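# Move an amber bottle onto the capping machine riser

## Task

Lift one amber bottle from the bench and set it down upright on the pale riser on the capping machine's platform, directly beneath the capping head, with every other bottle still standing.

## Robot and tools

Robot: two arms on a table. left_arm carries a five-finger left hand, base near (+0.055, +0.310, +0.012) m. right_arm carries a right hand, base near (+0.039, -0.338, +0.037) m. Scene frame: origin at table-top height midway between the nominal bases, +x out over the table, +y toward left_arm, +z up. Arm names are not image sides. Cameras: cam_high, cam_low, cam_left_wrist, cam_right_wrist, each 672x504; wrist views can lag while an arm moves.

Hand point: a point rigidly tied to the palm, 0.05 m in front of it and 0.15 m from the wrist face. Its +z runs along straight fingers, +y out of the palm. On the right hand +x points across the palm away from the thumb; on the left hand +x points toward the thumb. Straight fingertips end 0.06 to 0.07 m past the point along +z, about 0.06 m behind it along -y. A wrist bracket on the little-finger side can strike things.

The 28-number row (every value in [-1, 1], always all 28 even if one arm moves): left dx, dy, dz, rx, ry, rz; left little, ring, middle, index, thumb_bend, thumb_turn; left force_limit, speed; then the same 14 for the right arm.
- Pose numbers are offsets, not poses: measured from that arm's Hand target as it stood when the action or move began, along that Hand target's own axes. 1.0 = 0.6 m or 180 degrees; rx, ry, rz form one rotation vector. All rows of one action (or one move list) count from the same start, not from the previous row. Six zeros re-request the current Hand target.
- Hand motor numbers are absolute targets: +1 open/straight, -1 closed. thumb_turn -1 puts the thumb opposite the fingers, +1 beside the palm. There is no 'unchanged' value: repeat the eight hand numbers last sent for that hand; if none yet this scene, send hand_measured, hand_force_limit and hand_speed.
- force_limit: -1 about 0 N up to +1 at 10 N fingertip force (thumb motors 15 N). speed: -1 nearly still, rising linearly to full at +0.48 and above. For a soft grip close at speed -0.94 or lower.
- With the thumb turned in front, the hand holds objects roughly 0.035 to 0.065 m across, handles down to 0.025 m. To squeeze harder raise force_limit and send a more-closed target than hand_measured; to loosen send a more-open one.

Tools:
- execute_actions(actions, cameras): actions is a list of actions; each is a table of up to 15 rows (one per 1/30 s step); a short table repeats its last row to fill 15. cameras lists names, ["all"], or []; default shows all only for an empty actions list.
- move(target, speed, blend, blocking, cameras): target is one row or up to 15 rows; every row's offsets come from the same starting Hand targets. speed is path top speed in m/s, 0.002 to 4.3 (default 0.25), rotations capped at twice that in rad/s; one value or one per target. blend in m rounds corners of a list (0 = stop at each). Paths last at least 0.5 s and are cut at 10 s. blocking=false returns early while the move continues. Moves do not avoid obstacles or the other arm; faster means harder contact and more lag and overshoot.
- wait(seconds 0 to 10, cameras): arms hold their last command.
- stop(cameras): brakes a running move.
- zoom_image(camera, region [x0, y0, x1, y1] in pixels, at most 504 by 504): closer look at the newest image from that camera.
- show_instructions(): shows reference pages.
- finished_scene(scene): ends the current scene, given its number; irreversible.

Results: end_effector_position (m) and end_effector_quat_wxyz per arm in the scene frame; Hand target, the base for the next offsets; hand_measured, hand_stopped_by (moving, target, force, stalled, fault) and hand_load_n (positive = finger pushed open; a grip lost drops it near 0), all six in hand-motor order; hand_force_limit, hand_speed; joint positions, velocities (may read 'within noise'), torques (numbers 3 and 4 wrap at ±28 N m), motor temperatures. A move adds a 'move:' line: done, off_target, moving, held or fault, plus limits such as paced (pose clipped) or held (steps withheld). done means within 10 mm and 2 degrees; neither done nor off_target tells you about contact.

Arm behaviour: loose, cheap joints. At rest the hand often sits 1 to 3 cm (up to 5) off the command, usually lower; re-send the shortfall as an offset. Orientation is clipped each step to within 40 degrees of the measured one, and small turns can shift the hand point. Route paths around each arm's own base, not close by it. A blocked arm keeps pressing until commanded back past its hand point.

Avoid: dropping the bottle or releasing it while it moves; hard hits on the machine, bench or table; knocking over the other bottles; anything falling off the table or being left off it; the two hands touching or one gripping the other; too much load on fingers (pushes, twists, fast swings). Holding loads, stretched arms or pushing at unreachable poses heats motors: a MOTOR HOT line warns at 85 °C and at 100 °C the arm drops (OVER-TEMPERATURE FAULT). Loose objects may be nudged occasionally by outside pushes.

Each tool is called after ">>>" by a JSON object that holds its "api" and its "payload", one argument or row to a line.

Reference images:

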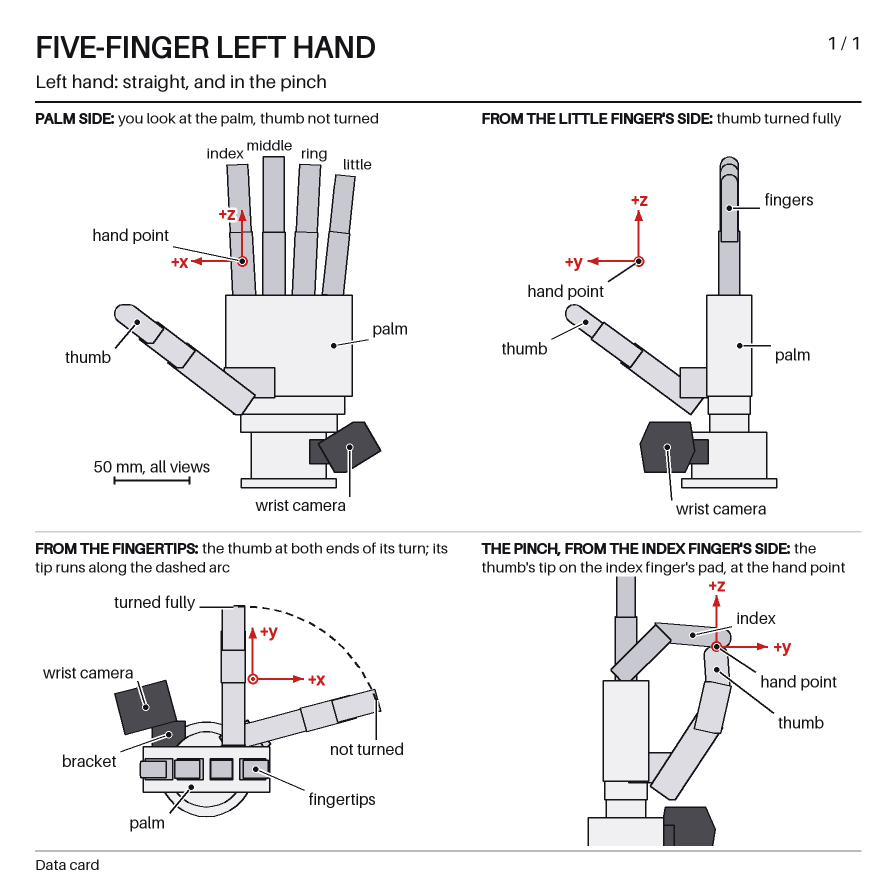

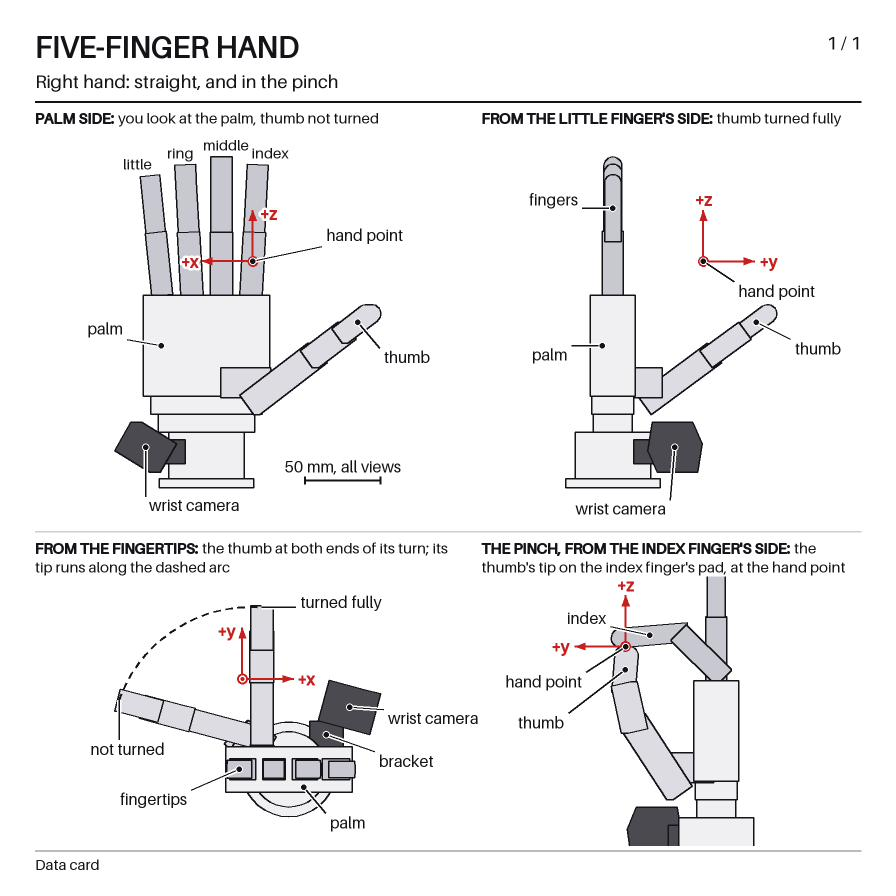

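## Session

>>> {"api": "execute_actions", "payload": {
  "actions": []
}}

>>> {"api": "zoom_image", "payload": {
  "camera": "cam_high",
  "region": [220, 60, 500, 340]
}}

>>> {"api": "zoom_image", "payload": {
  "camera": "cam_low",
  "region": [300, 60, 560, 340]
}}

Scene clock: 0.00 s.
left_arm: end_effector_position=(+0.7571, +0.3322, +0.2643) hand_measured=(+1.000, +1.000, +1.000, +1.000, +1.000, +1.000) hand_load_n=(+0.0, +0.0, +0.0, +0.0, +0.0, +0.0) hand_stopped_by=(target, target, target, target, target, target) hand_force_limit=0.00 hand_speed=-0.80 end_effector_quat_wxyz=(+0.188, +0.744, -0.475, +0.430) | right_arm: end_effector_position=(+0.5817, +0.2369, +0.2158) hand_measured=(+1.000, +1.000, +1.000, +1.000, +1.000, +1.000) hand_load_n=(+0.0, +0.0, +0.0, +0.0, +0.0, +0.0) hand_stopped_by=(target, target, target, target, target, target) hand_force_limit=0.00 hand_speed=-0.80 end_effector_quat_wxyz=(-0.453, +0.734, -0.240, +0.445)
Joint positions: left_arm=[0.319 2.121 2.104 -1.146 0.916 -0.342] | right_arm=[0.894 1.903 1.449 0.241 0.421 -0.373]
Joint velocities: within noise
Joint torques (N m): no reading
Motor temperatures (°C): left_arm=[29 28 27 24 25 25] | right_arm=[27 24 28 25 25 24]
Heat: left arm: hottest waist 29 °C; right arm: hottest elbow 28 °C.
Hand target: left_arm +0.7628, +0.3299, +0.2709; +0.182, +0.739, -0.479, +0.437 | right_arm +0.5911, +0.2405, +0.2433; -0.468, +0.717, -0.244, +0.455
camera_calibration:
cam_left_wrist: T_world_to_cam=[[0.873809, 0.368043, 0.31781, -0.870311], [-0.25444, -0.210903, 0.943812, 0.0132389], [0.41439, -0.905574, -0.0906444, 0.131504], [0, 0, 0, 1]] pos_world=[0.70936, 0.442191, 0.276019]
cam_right_wrist: T_world_to_cam=[[0.171469, -0.692719, -0.700528, 0.209303], [-0.83535, 0.274735, -0.476142, 0.52454], [0.522292, 0.666829, -0.531554, -0.234684], [0, 0, 0, 1]] pos_world=[0.524859, 0.157373, 0.271631]

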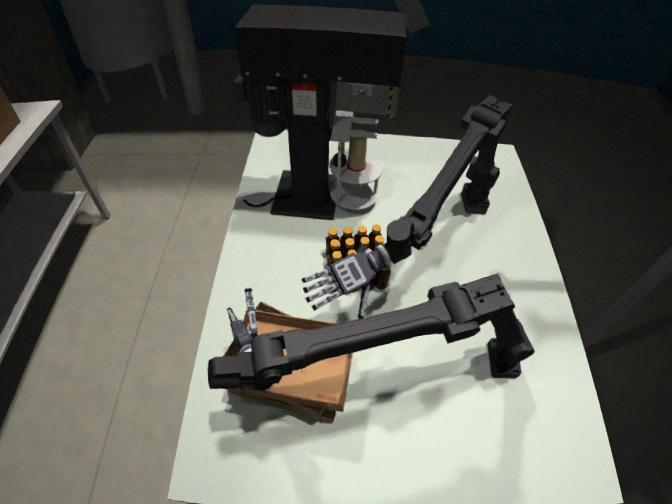

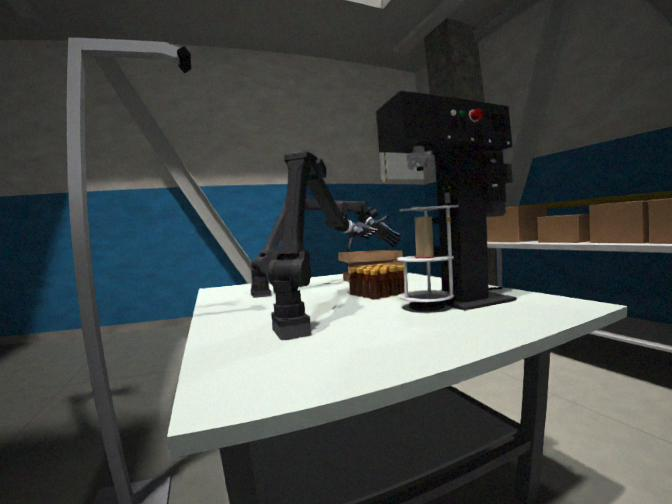

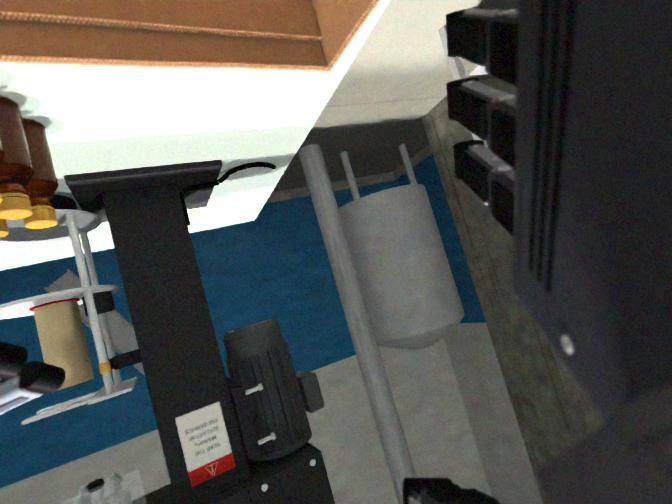

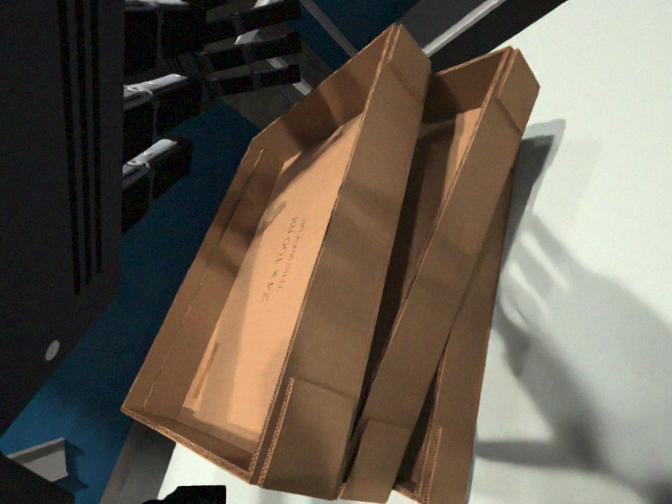

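Scaled by 1.800 from the camera's 672x504 image, which has a finer 960x720 frame.

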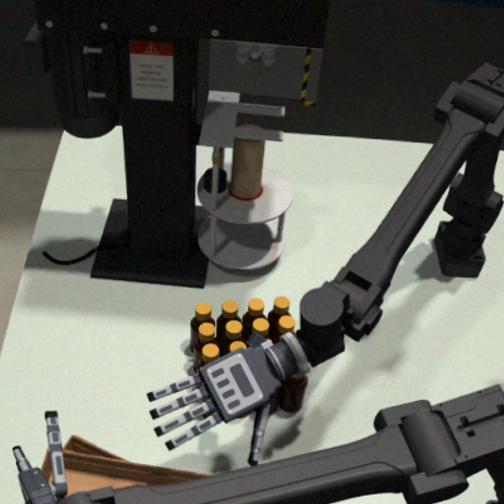

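Scaled by 1.800 from the camera's 672x504 image, which has a finer 960x720 frame.

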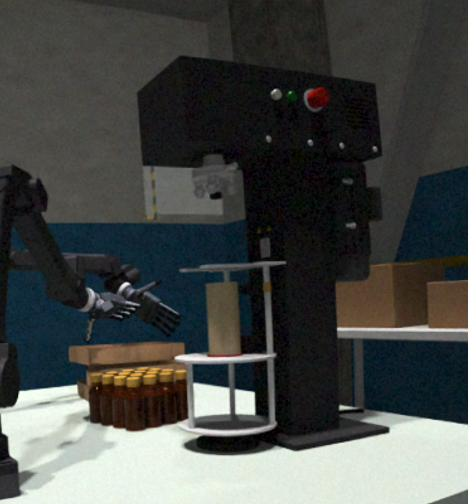

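>>> {"api": "move", "payload": {
  "target": [
    [0,0,0,0,0,0,1,1,1,1,1,1,0,-0.8,0.1288,-0.1032,-0.3258,0,0,0,1,1,1,1,0.6,-1,0,0.2],
    [0,0,0,0,0,0,1,1,1,1,1,1,0,-0.8,0.0293,0.1682,-0.675,-0.0081,0.0638,-0.3548,1,1,1,1,0.6,-1,0,0.2]
  ],
  "cameras": ["all"],
  "blend": [0.04, 0]
}}

>>> {"api": "zoom_image", "payload": {
  "camera": "cam_high",
  "region": [300, 210, 420, 320]
}}

>>> {"api": "zoom_image", "payload": {
  "camera": "cam_high",
  "region": [310, 80, 430, 220]
}}

>>> {"api": "zoom_image", "payload": {
  "camera": "cam_low",
  "region": [365, 120, 485, 300]
}}

Scene clock: 7.83 s.
left_arm: end_effector_position=(+0.7571, +0.3322, +0.2643) hand_measured=(+1.000, +1.000, +1.000, +1.000, +1.000, +1.000) hand_load_n=(+0.0, +0.0, +0.0, +0.0, +0.0, +0.0) hand_stopped_by=(target, target, target, target, target, target) hand_force_limit=0.00 hand_speed=-0.80 end_effector_quat_wxyz=(+0.188, +0.744, -0.475, +0.430) | right_arm: end_effector_position=(+0.2525, -0.0023, +0.2187) hand_measured=(+1.000, +1.000, +1.000, +1.000, +0.600, -1.000) hand_load_n=(+0.0, +0.0, +0.0, +0.0, +0.0, +0.5) hand_stopped_by=(target, target, target, target, target, target) hand_force_limit=0.00 hand_speed=0.20 end_effector_quat_wxyz=(-0.119, +0.699, +0.125, +0.694)
Joint positions: left_arm=[0.319 2.121 2.104 -1.146 0.916 -0.342] | right_arm=[1.526 1.374 0.475 0.873 1.191 -1.554]
Joint torques (N m): left_arm=[0.91 -16.73 9.44 0.73 0.63 -0.12] | right_arm=[0.09 -4.54 6.02 2.35 0.17 -0.13]
Heat: left arm: hottest waist 29 °C; right arm: hottest elbow 28 °C.
Hand target: left_arm +0.7628, +0.3299, +0.2709; +0.182, +0.739, -0.479, +0.437 | right_arm +0.2501, +0.0002, +0.2204; -0.123, +0.696, +0.123, +0.696
Off the commanded pose: left_arm 0.009 m, 1 deg | right_arm 0.004 m, 1 deg.
move: done
camera_calibration:
cam_left_wrist: T_world_to_cam=[[0.873809, 0.368043, 0.31781, -0.870311], [-0.25444, -0.210903, 0.943812, 0.0132389], [0.41439, -0.905574, -0.0906444, 0.131504], [0, 0, 0, 1]] pos_world=[0.70936, 0.442191, 0.276019]
cam_right_wrist: T_world_to_cam=[[0.300919, -0.90229, 0.30874, -0.151883], [-0.403257, -0.41377, -0.816197, 0.280367], [0.864194, 0.121108, -0.488366, 0.0012233], [0, 0, 0, 1]] pos_world=[0.157707, -0.0211834, 0.276324]

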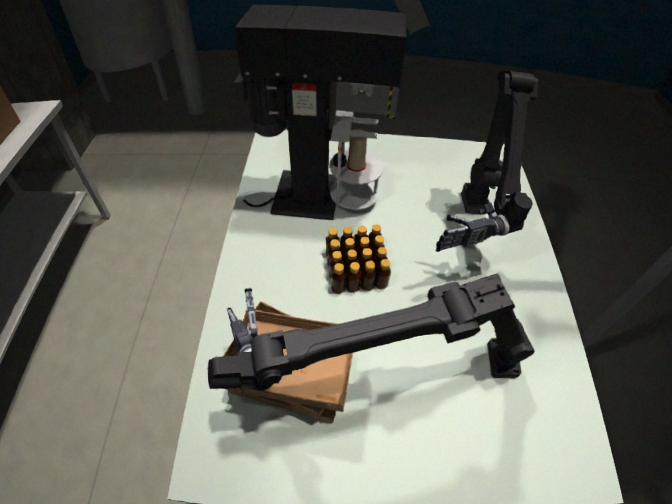

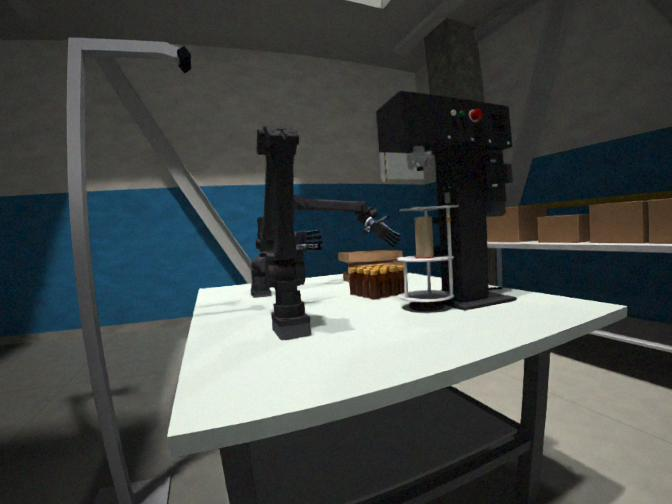

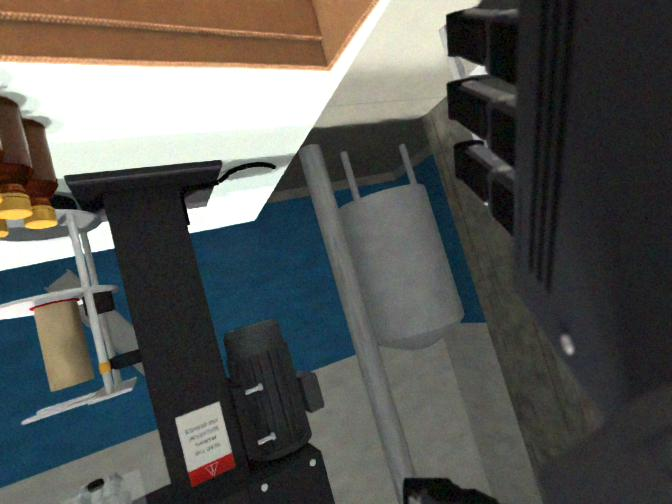

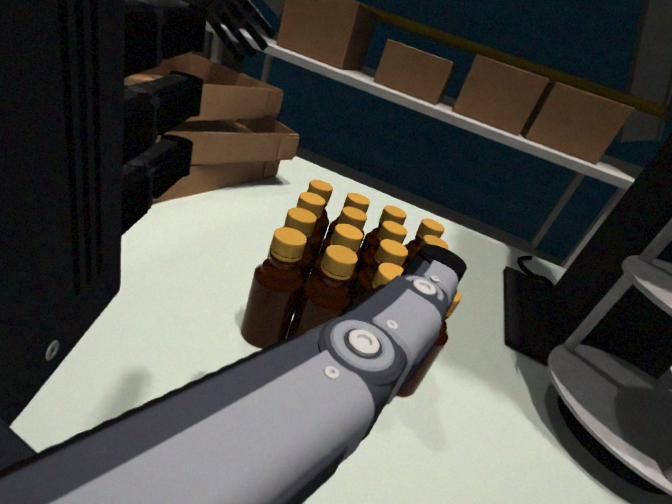

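Scaled by 4.200 from the camera's 672x504 image, which has a finer 960x720 frame.

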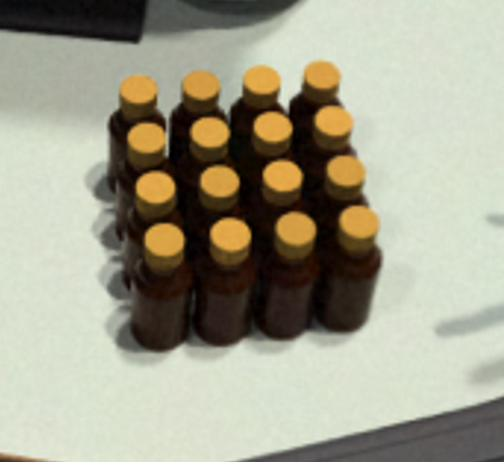

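Scaled by 3.600 from the camera's 672x504 image, which has a finer 960x720 frame.

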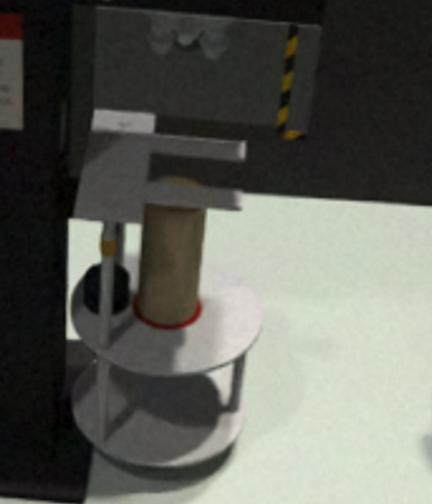

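Scaled by 2.800 from the camera's 672x504 image, which has a finer 960x720 frame.

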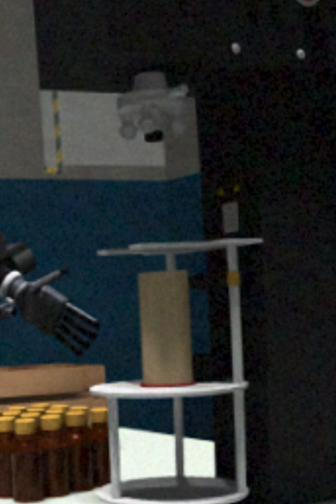

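>>> {"api": "zoom_image", "payload": {
  "camera": "cam_right_wrist",
  "region": [220, 160, 480, 420]
}}

Scaled by 1.938 from the camera's 672x504 image, which has a finer 960x720 frame.

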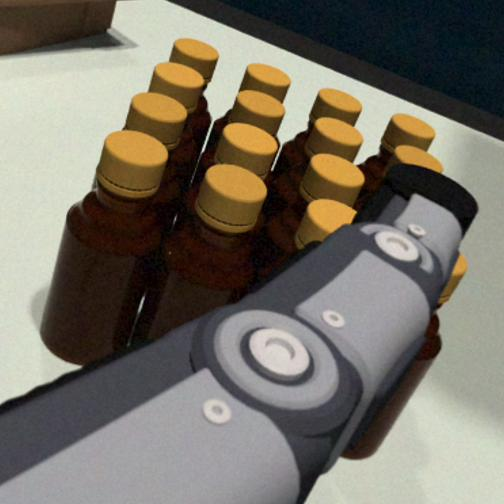

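>>> {"api": "move", "payload": {
  "target": [0,0,0,0,0,0,1,1,1,1,1,1,0,-0.8,-0.2623,0.0123,0.1605,0.025,0,0,1,1,1,1,0.6,-1,0,0.2],
  "cameras": ["cam_right_wrist"],
  "speed": 0.2
}}

>>> {"api": "zoom_image", "payload": {
  "camera": "cam_right_wrist",
  "region": [200, 0, 500, 300]
}}

Scene clock: 12.43 s.
left_arm: end_effector_position=(+0.7571, +0.3322, +0.2643) hand_measured=(+1.000, +1.000, +1.000, +1.000, +1.000, +1.000) hand_load_n=(+0.0, +0.0, +0.0, +0.0, +0.0, +0.0) hand_stopped_by=(target, target, target, target, target, target) hand_force_limit=0.00 hand_speed=-0.80 end_effector_quat_wxyz=(+0.188, +0.744, -0.475, +0.430) | right_arm: end_effector_position=(+0.3386, +0.0200, +0.0585) hand_measured=(+1.000, +1.000, +1.000, +1.000, +0.600, -1.000) hand_load_n=(+0.0, +0.0, +0.0, +0.0, -0.5, +0.5) hand_stopped_by=(target, target, target, target, target, target) hand_force_limit=0.00 hand_speed=0.20 end_effector_quat_wxyz=(-0.144, +0.698, +0.159, +0.683)
Joint positions: left_arm=[0.319 2.121 2.104 -1.146 0.916 -0.342] | right_arm=[1.27 2.026 0.515 1.473 0.851 -1.557]
Joint torques (N m): left_arm=[0.85 -16.67 9.42 0.72 0.62 -0.12] | right_arm=[-1.55 -8.7 3.15 2.66 -0.18 -0.13]
Heat: left arm: hottest waist 29 °C; right arm: hottest elbow 28 °C.
Hand target: left_arm +0.7628, +0.3299, +0.2709; +0.182, +0.739, -0.479, +0.437 | right_arm +0.3432, +0.0262, +0.0631; -0.150, +0.691, +0.150, +0.691
Off the commanded pose: left_arm 0.009 m, 1 deg | right_arm 0.009 m, 2 deg.
move: done
camera_calibration:
cam_right_wrist: T_world_to_cam=[[0.379224, -0.869514, 0.316441, -0.135793], [-0.375861, -0.457255, -0.806007, 0.184534], [0.845528, 0.186719, -0.500218, -0.14831], [0, 0, 0, 1]] pos_world=[0.246255, -0.00600286, 0.117519]
Images, in order (width x height): cam_right_wrist 672x504.

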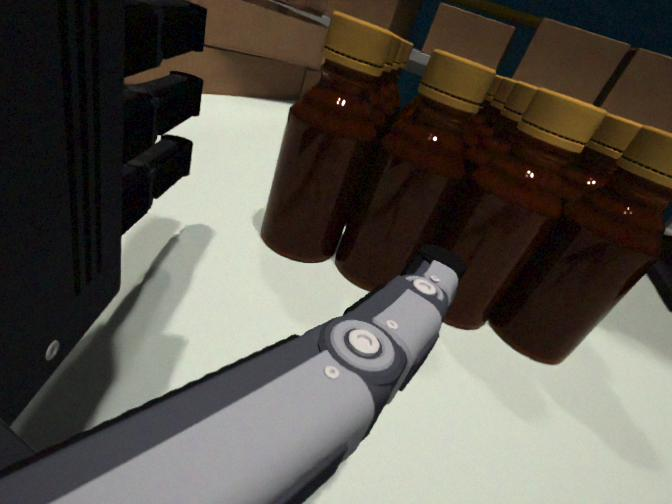

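Scaled by 1.680 from the camera's 672x504 image, which has a finer 960x720 frame.

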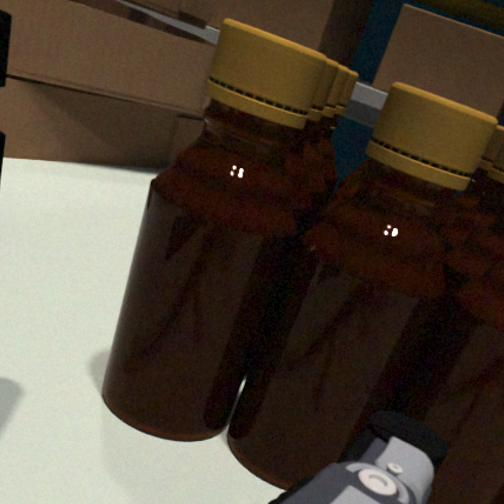

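>>> {"api": "move", "payload": {
  "target": [0,0,0,0,0,0,1,1,1,1,1,1,0,-0.8,0,0.001,0.1,0,0,0,1,1,1,1,0.6,-1,0,0.2],
  "cameras": ["cam_right_wrist"],
  "speed": 0.12
}}

>>> {"api": "zoom_image", "payload": {
  "camera": "cam_right_wrist",
  "region": [200, 0, 560, 360]
}}

Scene clock: 15.53 s.
left_arm: end_effector_position=(+0.7571, +0.3322, +0.2643) hand_measured=(+1.000, +1.000, +1.000, +1.000, +1.000, +1.000) hand_load_n=(+0.0, +0.0, +0.0, +0.0, -0.5, +0.0) hand_stopped_by=(target, target, target, target, target, target) hand_force_limit=0.00 hand_speed=-0.80 end_effector_quat_wxyz=(+0.188, +0.744, -0.475, +0.430) | right_arm: end_effector_position=(+0.3926, +0.0441, +0.0629) hand_measured=(+1.000, +1.000, +1.000, +1.000, +0.600, -1.000) hand_load_n=(+0.0, +0.0, +0.0, +0.0, +0.0, +0.0) hand_stopped_by=(target, target, target, target, target, target) hand_force_limit=0.00 hand_speed=0.20 end_effector_quat_wxyz=(-0.154, +0.693, +0.149, +0.688)
Joint positions: left_arm=[0.319 2.121 2.104 -1.146 0.916 -0.342] | right_arm=[1.153 2.044 0.624 1.415 0.734 -1.558]
Joint torques (N m): left_arm=[0.85 -16.73 9.43 0.72 0.63 -0.13] | right_arm=[-1.44 -9.76 4.27 1.26 -0.2 -0.13]
Heat: left arm: hottest waist 29 °C; right arm: hottest elbow 28 °C.
Hand target: left_arm +0.7628, +0.3299, +0.2709; +0.182, +0.739, -0.479, +0.437 | right_arm +0.3980, +0.0505, +0.0630; -0.150, +0.691, +0.150, +0.691
Off the commanded pose: left_arm 0.009 m, 1 deg | right_arm 0.008 m, 1 deg.
move: done
camera_calibration:
cam_right_wrist: T_world_to_cam=[[0.376417, -0.878603, 0.293883, -0.13376], [-0.368532, -0.433038, -0.822595, 0.216475], [0.849997, 0.201333, -0.486796, -0.199564], [0, 0, 0, 1]] pos_world=[0.299756, 0.0163993, 0.120235]
Images, in order (width x height): cam_right_wrist 672x504.

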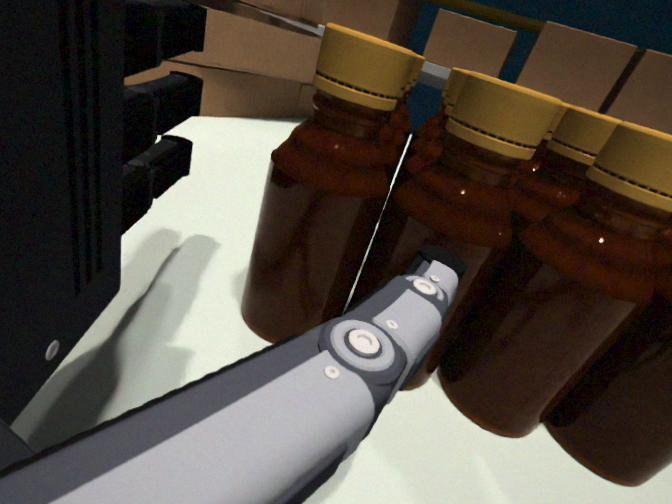

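Scaled by 1.400 from the camera's 672x504 image, which has a finer 960x720 frame.

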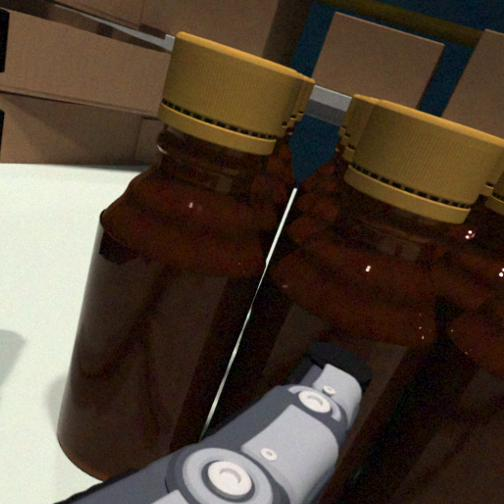

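>>> {"api": "move", "payload": {
  "target": [0,0,0,0,0,0,1,1,1,1,1,1,0,-0.8,-0.0083,-0.001,0.0517,0,0,0,1,1,1,1,0.6,-1,0,0.2],
  "cameras": ["cam_right_wrist"],
  "speed": 0.08
}}

>>> {"api": "zoom_image", "payload": {
  "camera": "cam_right_wrist",
  "region": [200, 0, 500, 300]
}}

Scene clock: 19.27 s.
left_arm: end_effector_position=(+0.7571, +0.3322, +0.2643) hand_measured=(+1.000, +1.000, +1.000, +1.000, +1.000, +1.000) hand_load_n=(+0.0, +0.0, +0.0, +0.0, +0.0, +0.0) hand_stopped_by=(target, target, target, target, target, target) hand_force_limit=0.00 hand_speed=-0.80 end_effector_quat_wxyz=(+0.188, +0.744, -0.475, +0.430) | right_arm: end_effector_position=(+0.4177, +0.0594, +0.0572) hand_measured=(+1.000, +1.000, +1.000, +1.000, +0.600, -1.000) hand_load_n=(+0.0, +0.0, +0.0, +0.0, +0.0, +0.0) hand_stopped_by=(target, target, target, target, target, target) hand_force_limit=0.00 hand_speed=0.20 end_effector_quat_wxyz=(-0.155, +0.693, +0.151, +0.688)
Joint positions: left_arm=[0.319 2.121 2.104 -1.146 0.916 -0.342] | right_arm=[1.11 2.077 0.693 1.376 0.687 -1.558]
Joint torques (N m): left_arm=[0.79 -16.79 9.4 0.73 0.62 -0.13] | right_arm=[-1.67 -10.46 4.75 1.31 -0.21 -0.12]
Heat: left arm: hottest elbow 30 °C; right arm: hottest elbow 28 °C.
Hand target: left_arm +0.7628, +0.3299, +0.2709; +0.182, +0.739, -0.479, +0.437 | right_arm +0.4260, +0.0639, +0.0581; -0.150, +0.691, +0.150, +0.691
Off the commanded pose: left_arm 0.009 m, 1 deg | right_arm 0.009 m, 1 deg.
move: done
camera_calibration:
cam_right_wrist: T_world_to_cam=[[0.380694, -0.876512, 0.294616, -0.130027], [-0.367265, -0.435721, -0.821744, 0.227344], [0.848639, 0.204631, -0.487789, -0.226312], [0, 0, 0, 1]] pos_world=[0.325053, 0.0313981, 0.114734]
Images, in order (width x height): cam_right_wrist 672x504.

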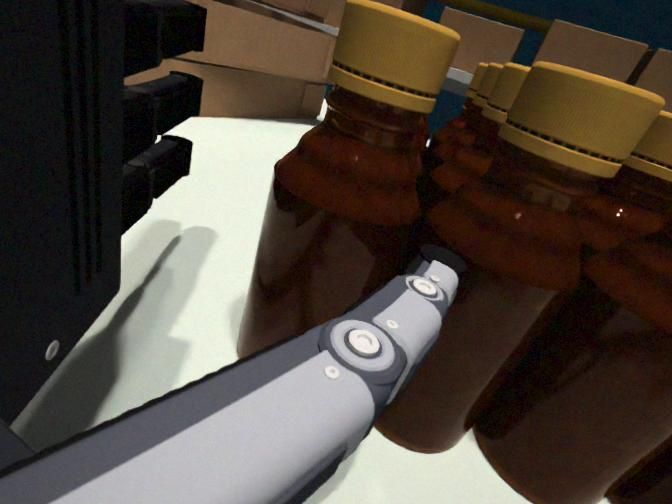

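Scaled by 1.680 from the camera's 672x504 image, which has a finer 960x720 frame.

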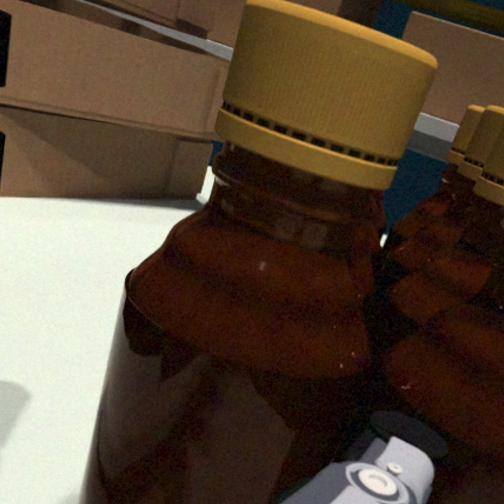

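>>> {"api": "move", "payload": {
  "target": [0,0,0,0,0,0,1,1,1,1,1,1,0,-0.8,0,0,0.0108,0,0,0,1,1,0.36,0.36,0.6,-1,-0.4,-0.5],
  "cameras": ["cam_right_wrist"],
  "speed": 0.08
}}

>>> {"api": "zoom_image", "payload": {
  "camera": "cam_right_wrist",
  "region": [200, 0, 500, 300]
}}

Scene clock: 21.27 s.
left_arm: end_effector_position=(+0.7571, +0.3322, +0.2643) hand_measured=(+1.000, +1.000, +1.000, +1.000, +1.000, +1.000) hand_load_n=(+0.0, +0.0, +0.0, +0.0, +0.0, +0.0) hand_stopped_by=(target, target, target, target, target, target) hand_force_limit=0.00 hand_speed=-0.80 end_effector_quat_wxyz=(+0.188, +0.744, -0.475, +0.430) | right_arm: end_effector_position=(+0.4202, +0.0654, +0.0572) hand_measured=(+1.000, +1.000, +0.360, +0.360, +0.600, -1.000) hand_load_n=(+0.0, +0.0, +0.0, +0.0, +0.0, +0.5) hand_stopped_by=(target, target, target, target, target, target) hand_force_limit=-0.40 hand_speed=-0.50 end_effector_quat_wxyz=(-0.159, +0.692, +0.154, +0.687)
Joint positions: left_arm=[0.319 2.121 2.104 -1.146 0.916 -0.342] | right_arm=[1.109 2.08 0.706 1.366 0.676 -1.558]
Joint torques (N m): left_arm=[0.85 -16.73 9.48 0.76 0.64 -0.12] | right_arm=[-1.67 -10.7 4.82 1.31 -0.19 -0.13]
Heat: left arm: hottest elbow 30 °C; right arm: hottest elbow 28 °C.
Hand target: left_arm +0.7628, +0.3299, +0.2709; +0.182, +0.739, -0.479, +0.437 | right_arm +0.4319, +0.0666, +0.0581; -0.150, +0.691, +0.150, +0.691
Off the commanded pose: left_arm 0.009 m, 1 deg | right_arm 0.012 m, 1 deg.
move: off_target (right_arm)
camera_calibration:
cam_right_wrist: T_world_to_cam=[[0.388825, -0.872969, 0.294518, -0.12932], [-0.363293, -0.439047, -0.821739, 0.229454], [0.84666, 0.212516, -0.487856, -0.229379], [0, 0, 0, 1]] pos_world=[0.327848, 0.0365958, 0.114734]
Images, in order (width x height): cam_right_wrist 672x504.

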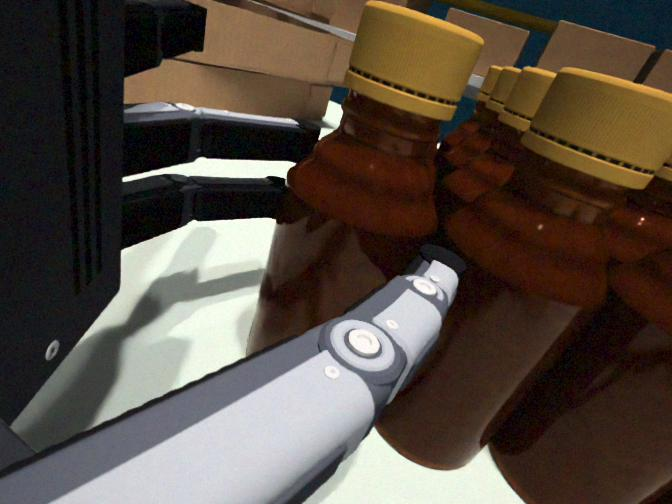

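Scaled by 1.680 from the camera's 672x504 image, which has a finer 960x720 frame.

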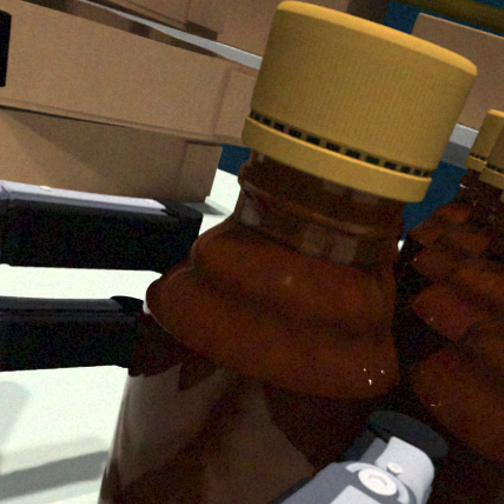

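>>> {"api": "move", "payload": {
  "target": [0,0,0,0,0,0,1,1,1,1,1,1,0,-0.8,0,0.0083,-0.004,0,0,0,1,1,0.36,0.36,0.6,-1,-0.4,-0.5],
  "cameras": ["cam_right_wrist"],
  "speed": 0.06
}}

Scene clock: 23.27 s.
left_arm: end_effector_position=(+0.7571, +0.3322, +0.2643) hand_measured=(+1.000, +1.000, +1.000, +1.000, +1.000, +1.000) hand_load_n=(+0.0, +0.0, +0.0, +0.0, +0.0, +0.0) hand_stopped_by=(target, target, target, target, target, target) hand_force_limit=0.00 hand_speed=-0.80 end_effector_quat_wxyz=(+0.188, +0.744, -0.475, +0.430) | right_arm: end_effector_position=(+0.4219, +0.0646, +0.0572) hand_measured=(+1.000, +1.000, +0.360, +0.360, +0.600, -1.000) hand_load_n=(-0.5, +0.0, +0.0, +0.0, +0.0, +0.0) hand_stopped_by=(target, target, target, target, target, target) hand_force_limit=-0.40 hand_speed=-0.50 end_effector_quat_wxyz=(-0.159, +0.692, +0.154, +0.687)
Joint positions: left_arm=[0.319 2.121 2.104 -1.146 0.916 -0.342] | right_arm=[1.104 2.08 0.706 1.366 0.671 -1.558]
Joint torques (N m): left_arm=[0.85 -16.67 9.46 0.72 0.63 -0.13] | right_arm=[-1.96 -10.87 3.73 1.69 -0.19 -0.13]
Heat: left arm: hottest elbow 30 °C; right arm: hottest elbow 28 °C.
Hand target: left_arm +0.7628, +0.3299, +0.2709; +0.182, +0.739, -0.479, +0.437 | right_arm +0.4317, +0.0611, +0.0581; -0.150, +0.691, +0.150, +0.691
Off the commanded pose: left_arm 0.009 m, 1 deg | right_arm 0.011 m, 1 deg.
move: off_target (right_arm)
camera_calibration:
cam_right_wrist: T_world_to_cam=[[0.388835, -0.872956, 0.294541, -0.130773], [-0.363282, -0.439072, -0.821731, 0.229672], [0.84666, 0.212516, -0.487856, -0.230627], [0, 0, 0, 1]] pos_world=[0.329548, 0.0356958, 0.114734]
Images, in order (width x height): cam_right_wrist 672x504.

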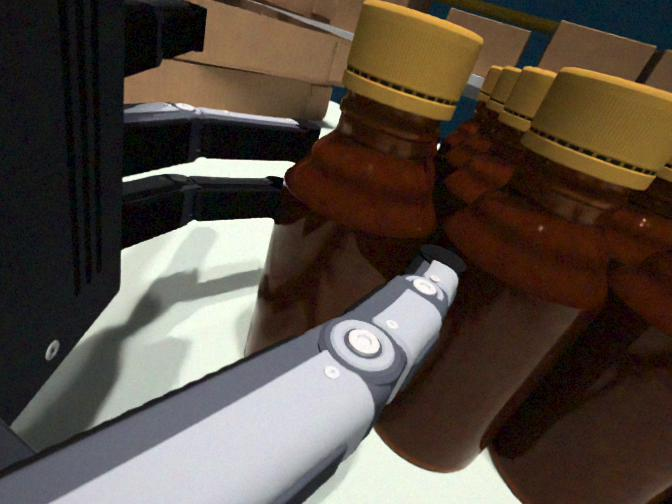

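>>> {"api": "move", "payload": {
  "target": [0,0,0,0,0,0,1,1,1,1,1,1,0,-0.8,0,0,0,0,0,0,1,1,-0.15,-0.15,0.1,-1,-0.3,-0.93],
  "cameras": ["cam_right_wrist"]
}}

Scene clock: 25.13 s.
left_arm: end_effector_position=(+0.7571, +0.3322, +0.2643) hand_measured=(+1.000, +1.000, +1.000, +1.000, +1.000, +1.000) hand_load_n=(+0.0, +0.0, +0.0, +0.0, +0.0, +0.0) hand_stopped_by=(target, target, target, target, target, target) hand_force_limit=0.00 hand_speed=-0.80 end_effector_quat_wxyz=(+0.188, +0.744, -0.475, +0.430) | right_arm: end_effector_position=(+0.4224, +0.0643, +0.0572) hand_measured=(+1.000, +1.000, +0.178, +0.184, +0.510, -1.000) hand_load_n=(+0.0, +0.0, +3.0, +3.0, +5.0, +0.5) hand_stopped_by=(target, target, force, force, force, target) hand_force_limit=-0.30 hand_speed=-0.93 end_effector_quat_wxyz=(-0.159, +0.692, +0.154, +0.687)
Joint positions: left_arm=[0.319 2.121 2.104 -1.146 0.916 -0.342] | right_arm=[1.103 2.08 0.706 1.366 0.67 -1.558]
Joint torques (N m): left_arm=[0.79 -16.85 9.44 0.73 0.63 -0.14] | right_arm=[-1.73 -10.99 3.74 1.73 -0.12 -0.13]
Heat: left arm: hottest elbow 30 °C; right arm: hottest elbow 28 °C.
Hand target: left_arm +0.7628, +0.3299, +0.2709; +0.182, +0.739, -0.479, +0.437 | right_arm +0.4317, +0.0611, +0.0581; -0.150, +0.691, +0.150, +0.691
Off the commanded pose: left_arm 0.009 m, 1 deg | right_arm 0.010 m, 1 deg.
move: done
camera_calibration:
cam_right_wrist: T_world_to_cam=[[0.388835, -0.872956, 0.294541, -0.131268], [-0.363282, -0.439072, -0.821731, 0.229759], [0.84666, 0.212516, -0.487856, -0.231071], [0, 0, 0, 1]] pos_world=[0.330148, 0.0353958, 0.114734]
Images, in order (width x height): cam_right_wrist 672x504.

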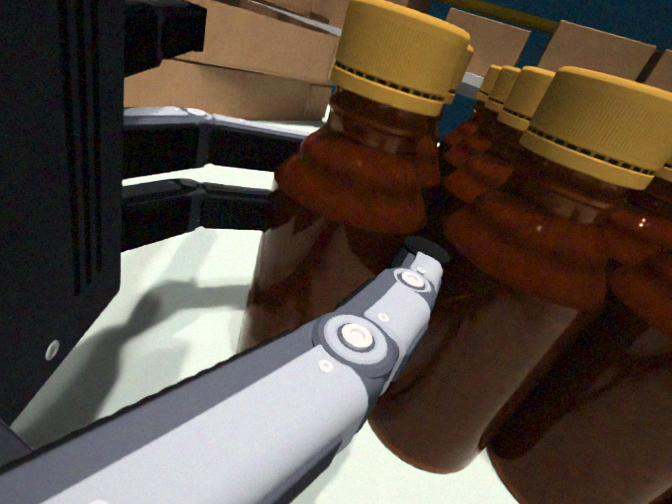

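>>> {"api": "move", "payload": {
  "target": [
    [0,0,0,0,0,0,1,1,1,1,1,1,0,-0.8,0,0,0,0,0,0,1,1,-0.2,-0.2,0.05,-1,-0.1,-0.93],
    [0,0,0,0,0,0,1,1,1,1,1,1,0,-0.8,0.0833,0,0,0,0,0,1,1,-0.2,-0.2,0.05,-1,-0.1,-0.93],
    [0,0,0,0,0,0,1,1,1,1,1,1,0,-0.8,0.3532,-0.0383,-0.1688,0,0,0,1,1,-0.2,-0.2,0.05,-1,-0.1,-0.93],
    [0,0,0,0,0,0,1,1,1,1,1,1,0,-0.8,0.6282,0.5107,-0.419,-0.136,0.012,0,1,1,-0.2,-0.2,0.05,-1,-0.1,-0.93]
  ],
  "cameras": ["all"],
  "speed": [0.1, 0.08, 0.2, 0.2],
  "blend": [0, 0.02, 0.05, 0]
}}

>>> {"api": "zoom_image", "payload": {
  "camera": "cam_low",
  "region": [345, 145, 485, 285]
}}

>>> {"api": "zoom_image", "payload": {
  "camera": "cam_right_wrist",
  "region": [110, 0, 480, 400]
}}

>>> {"api": "zoom_image", "payload": {
  "camera": "cam_high",
  "region": [340, 80, 420, 160]
}}

Scene clock: 34.57 s.
left_arm: end_effector_position=(+0.7571, +0.3322, +0.2643) hand_measured=(+1.000, +1.000, +1.000, +1.000, +1.000, +1.000) hand_load_n=(+0.0, +0.5, +0.0, +0.0, +0.0, +0.0) hand_stopped_by=(target, target, target, target, target, target) hand_force_limit=0.00 hand_speed=-0.80 end_effector_quat_wxyz=(+0.188, +0.744, -0.475, +0.430) | right_arm: end_effector_position=(+0.3302, -0.3143, +0.3876) hand_measured=(+1.000, +1.000, +0.174, +0.174, +0.510, -1.000) hand_load_n=(+0.0, +0.0, +3.0, +6.5, +8.5, +0.0) hand_stopped_by=(target, target, force, force, force, target) hand_force_limit=-0.10 hand_speed=-0.93 end_effector_quat_wxyz=(+0.007, +0.716, +0.020, +0.698)
Joint positions: left_arm=[0.319 2.121 2.104 -1.146 0.916 -0.342] | right_arm=[0.688 0.294 0.509 -0.247 0.684 -1.588]
Joint torques (N m): left_arm=[0.79 -16.73 9.48 0.75 0.63 -0.12] | right_arm=[-1.85 3.84 15.65 1.74 -0.17 -0.09]
Heat: left arm: hottest elbow 31 °C; right arm: hottest elbow 29 °C.
Hand target: left_arm +0.7628, +0.3299, +0.2709; +0.182, +0.739, -0.479, +0.437 | right_arm +0.3302, -0.3219, +0.4351; -0.003, +0.694, -0.002, +0.720
Off the commanded pose: left_arm 0.009 m, 1 deg | right_arm 0.048 m, 4 deg.
move: off_target (right_arm)
camera_calibration:
cam_left_wrist: T_world_to_cam=[[0.873809, 0.368043, 0.31781, -0.870311], [-0.25444, -0.210903, 0.943812, 0.0132389], [0.41439, -0.905574, -0.0906444, 0.131504], [0, 0, 0, 1]] pos_world=[0.70936, 0.442191, 0.276019]
cam_right_wrist: T_world_to_cam=[[-0.00237129, -0.941376, 0.33735, -0.432059], [-0.527338, -0.285455, -0.800269, 0.395584], [0.849652, -0.179795, -0.495746, -0.0325241], [0, 0, 0, 1]] pos_world=[0.235216, -0.299657, 0.446205]

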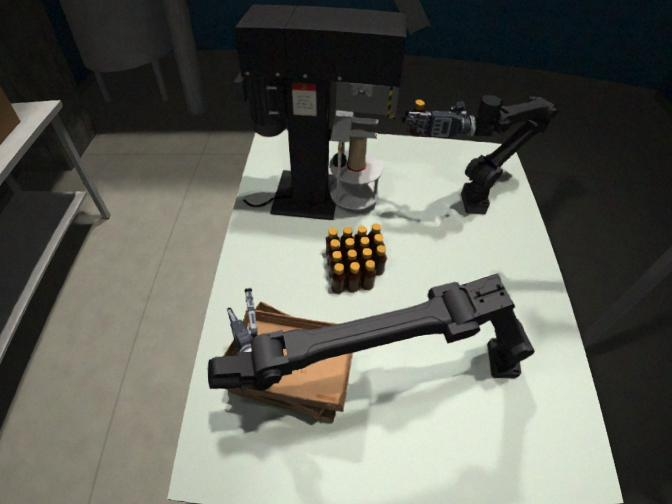

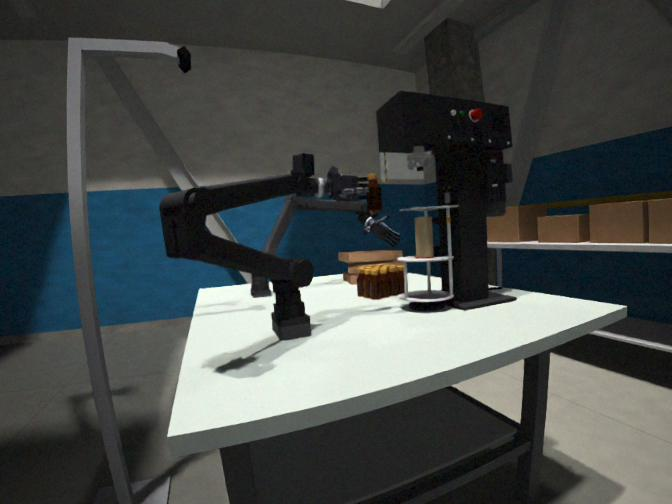

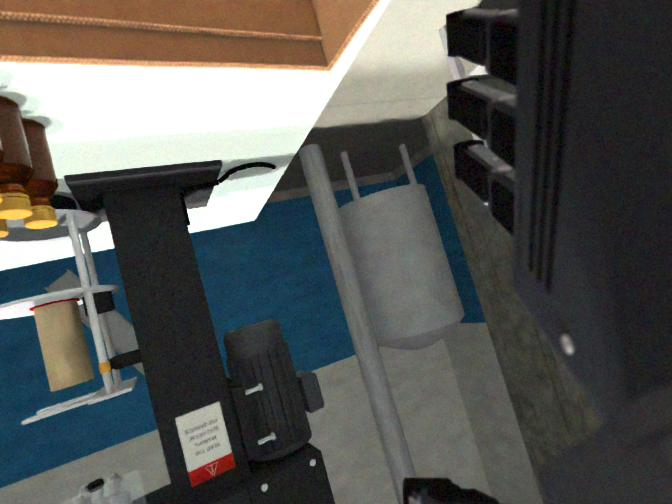

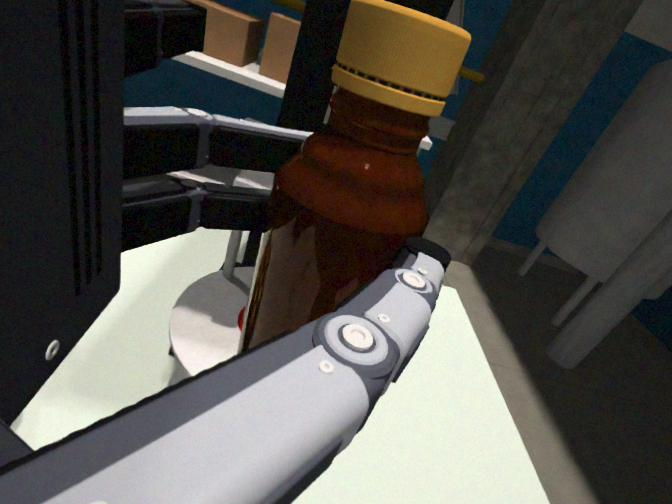

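Scaled by 3.600 from the camera's 672x504 image, which has a finer 960x720 frame.

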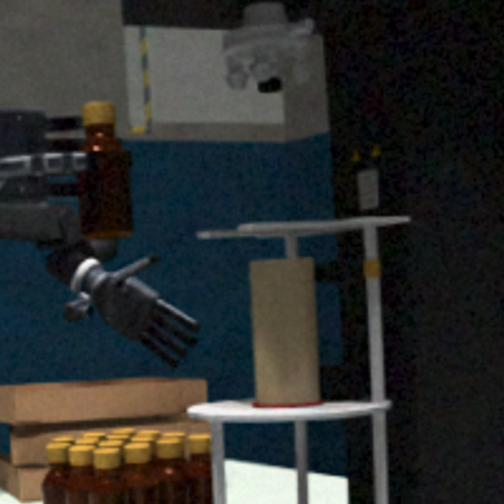

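Scaled by 1.260 from the camera's 672x504 image, which has a finer 960x720 frame.

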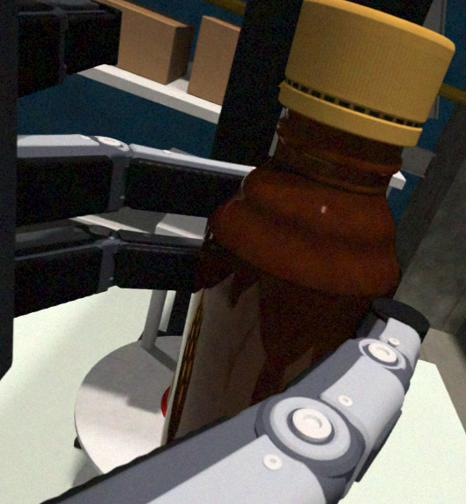

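Scaled by 6.300 from the camera's 672x504 image, which has a finer 960x720 frame.

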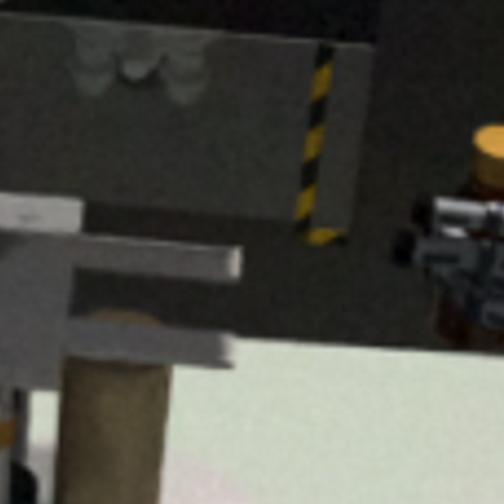

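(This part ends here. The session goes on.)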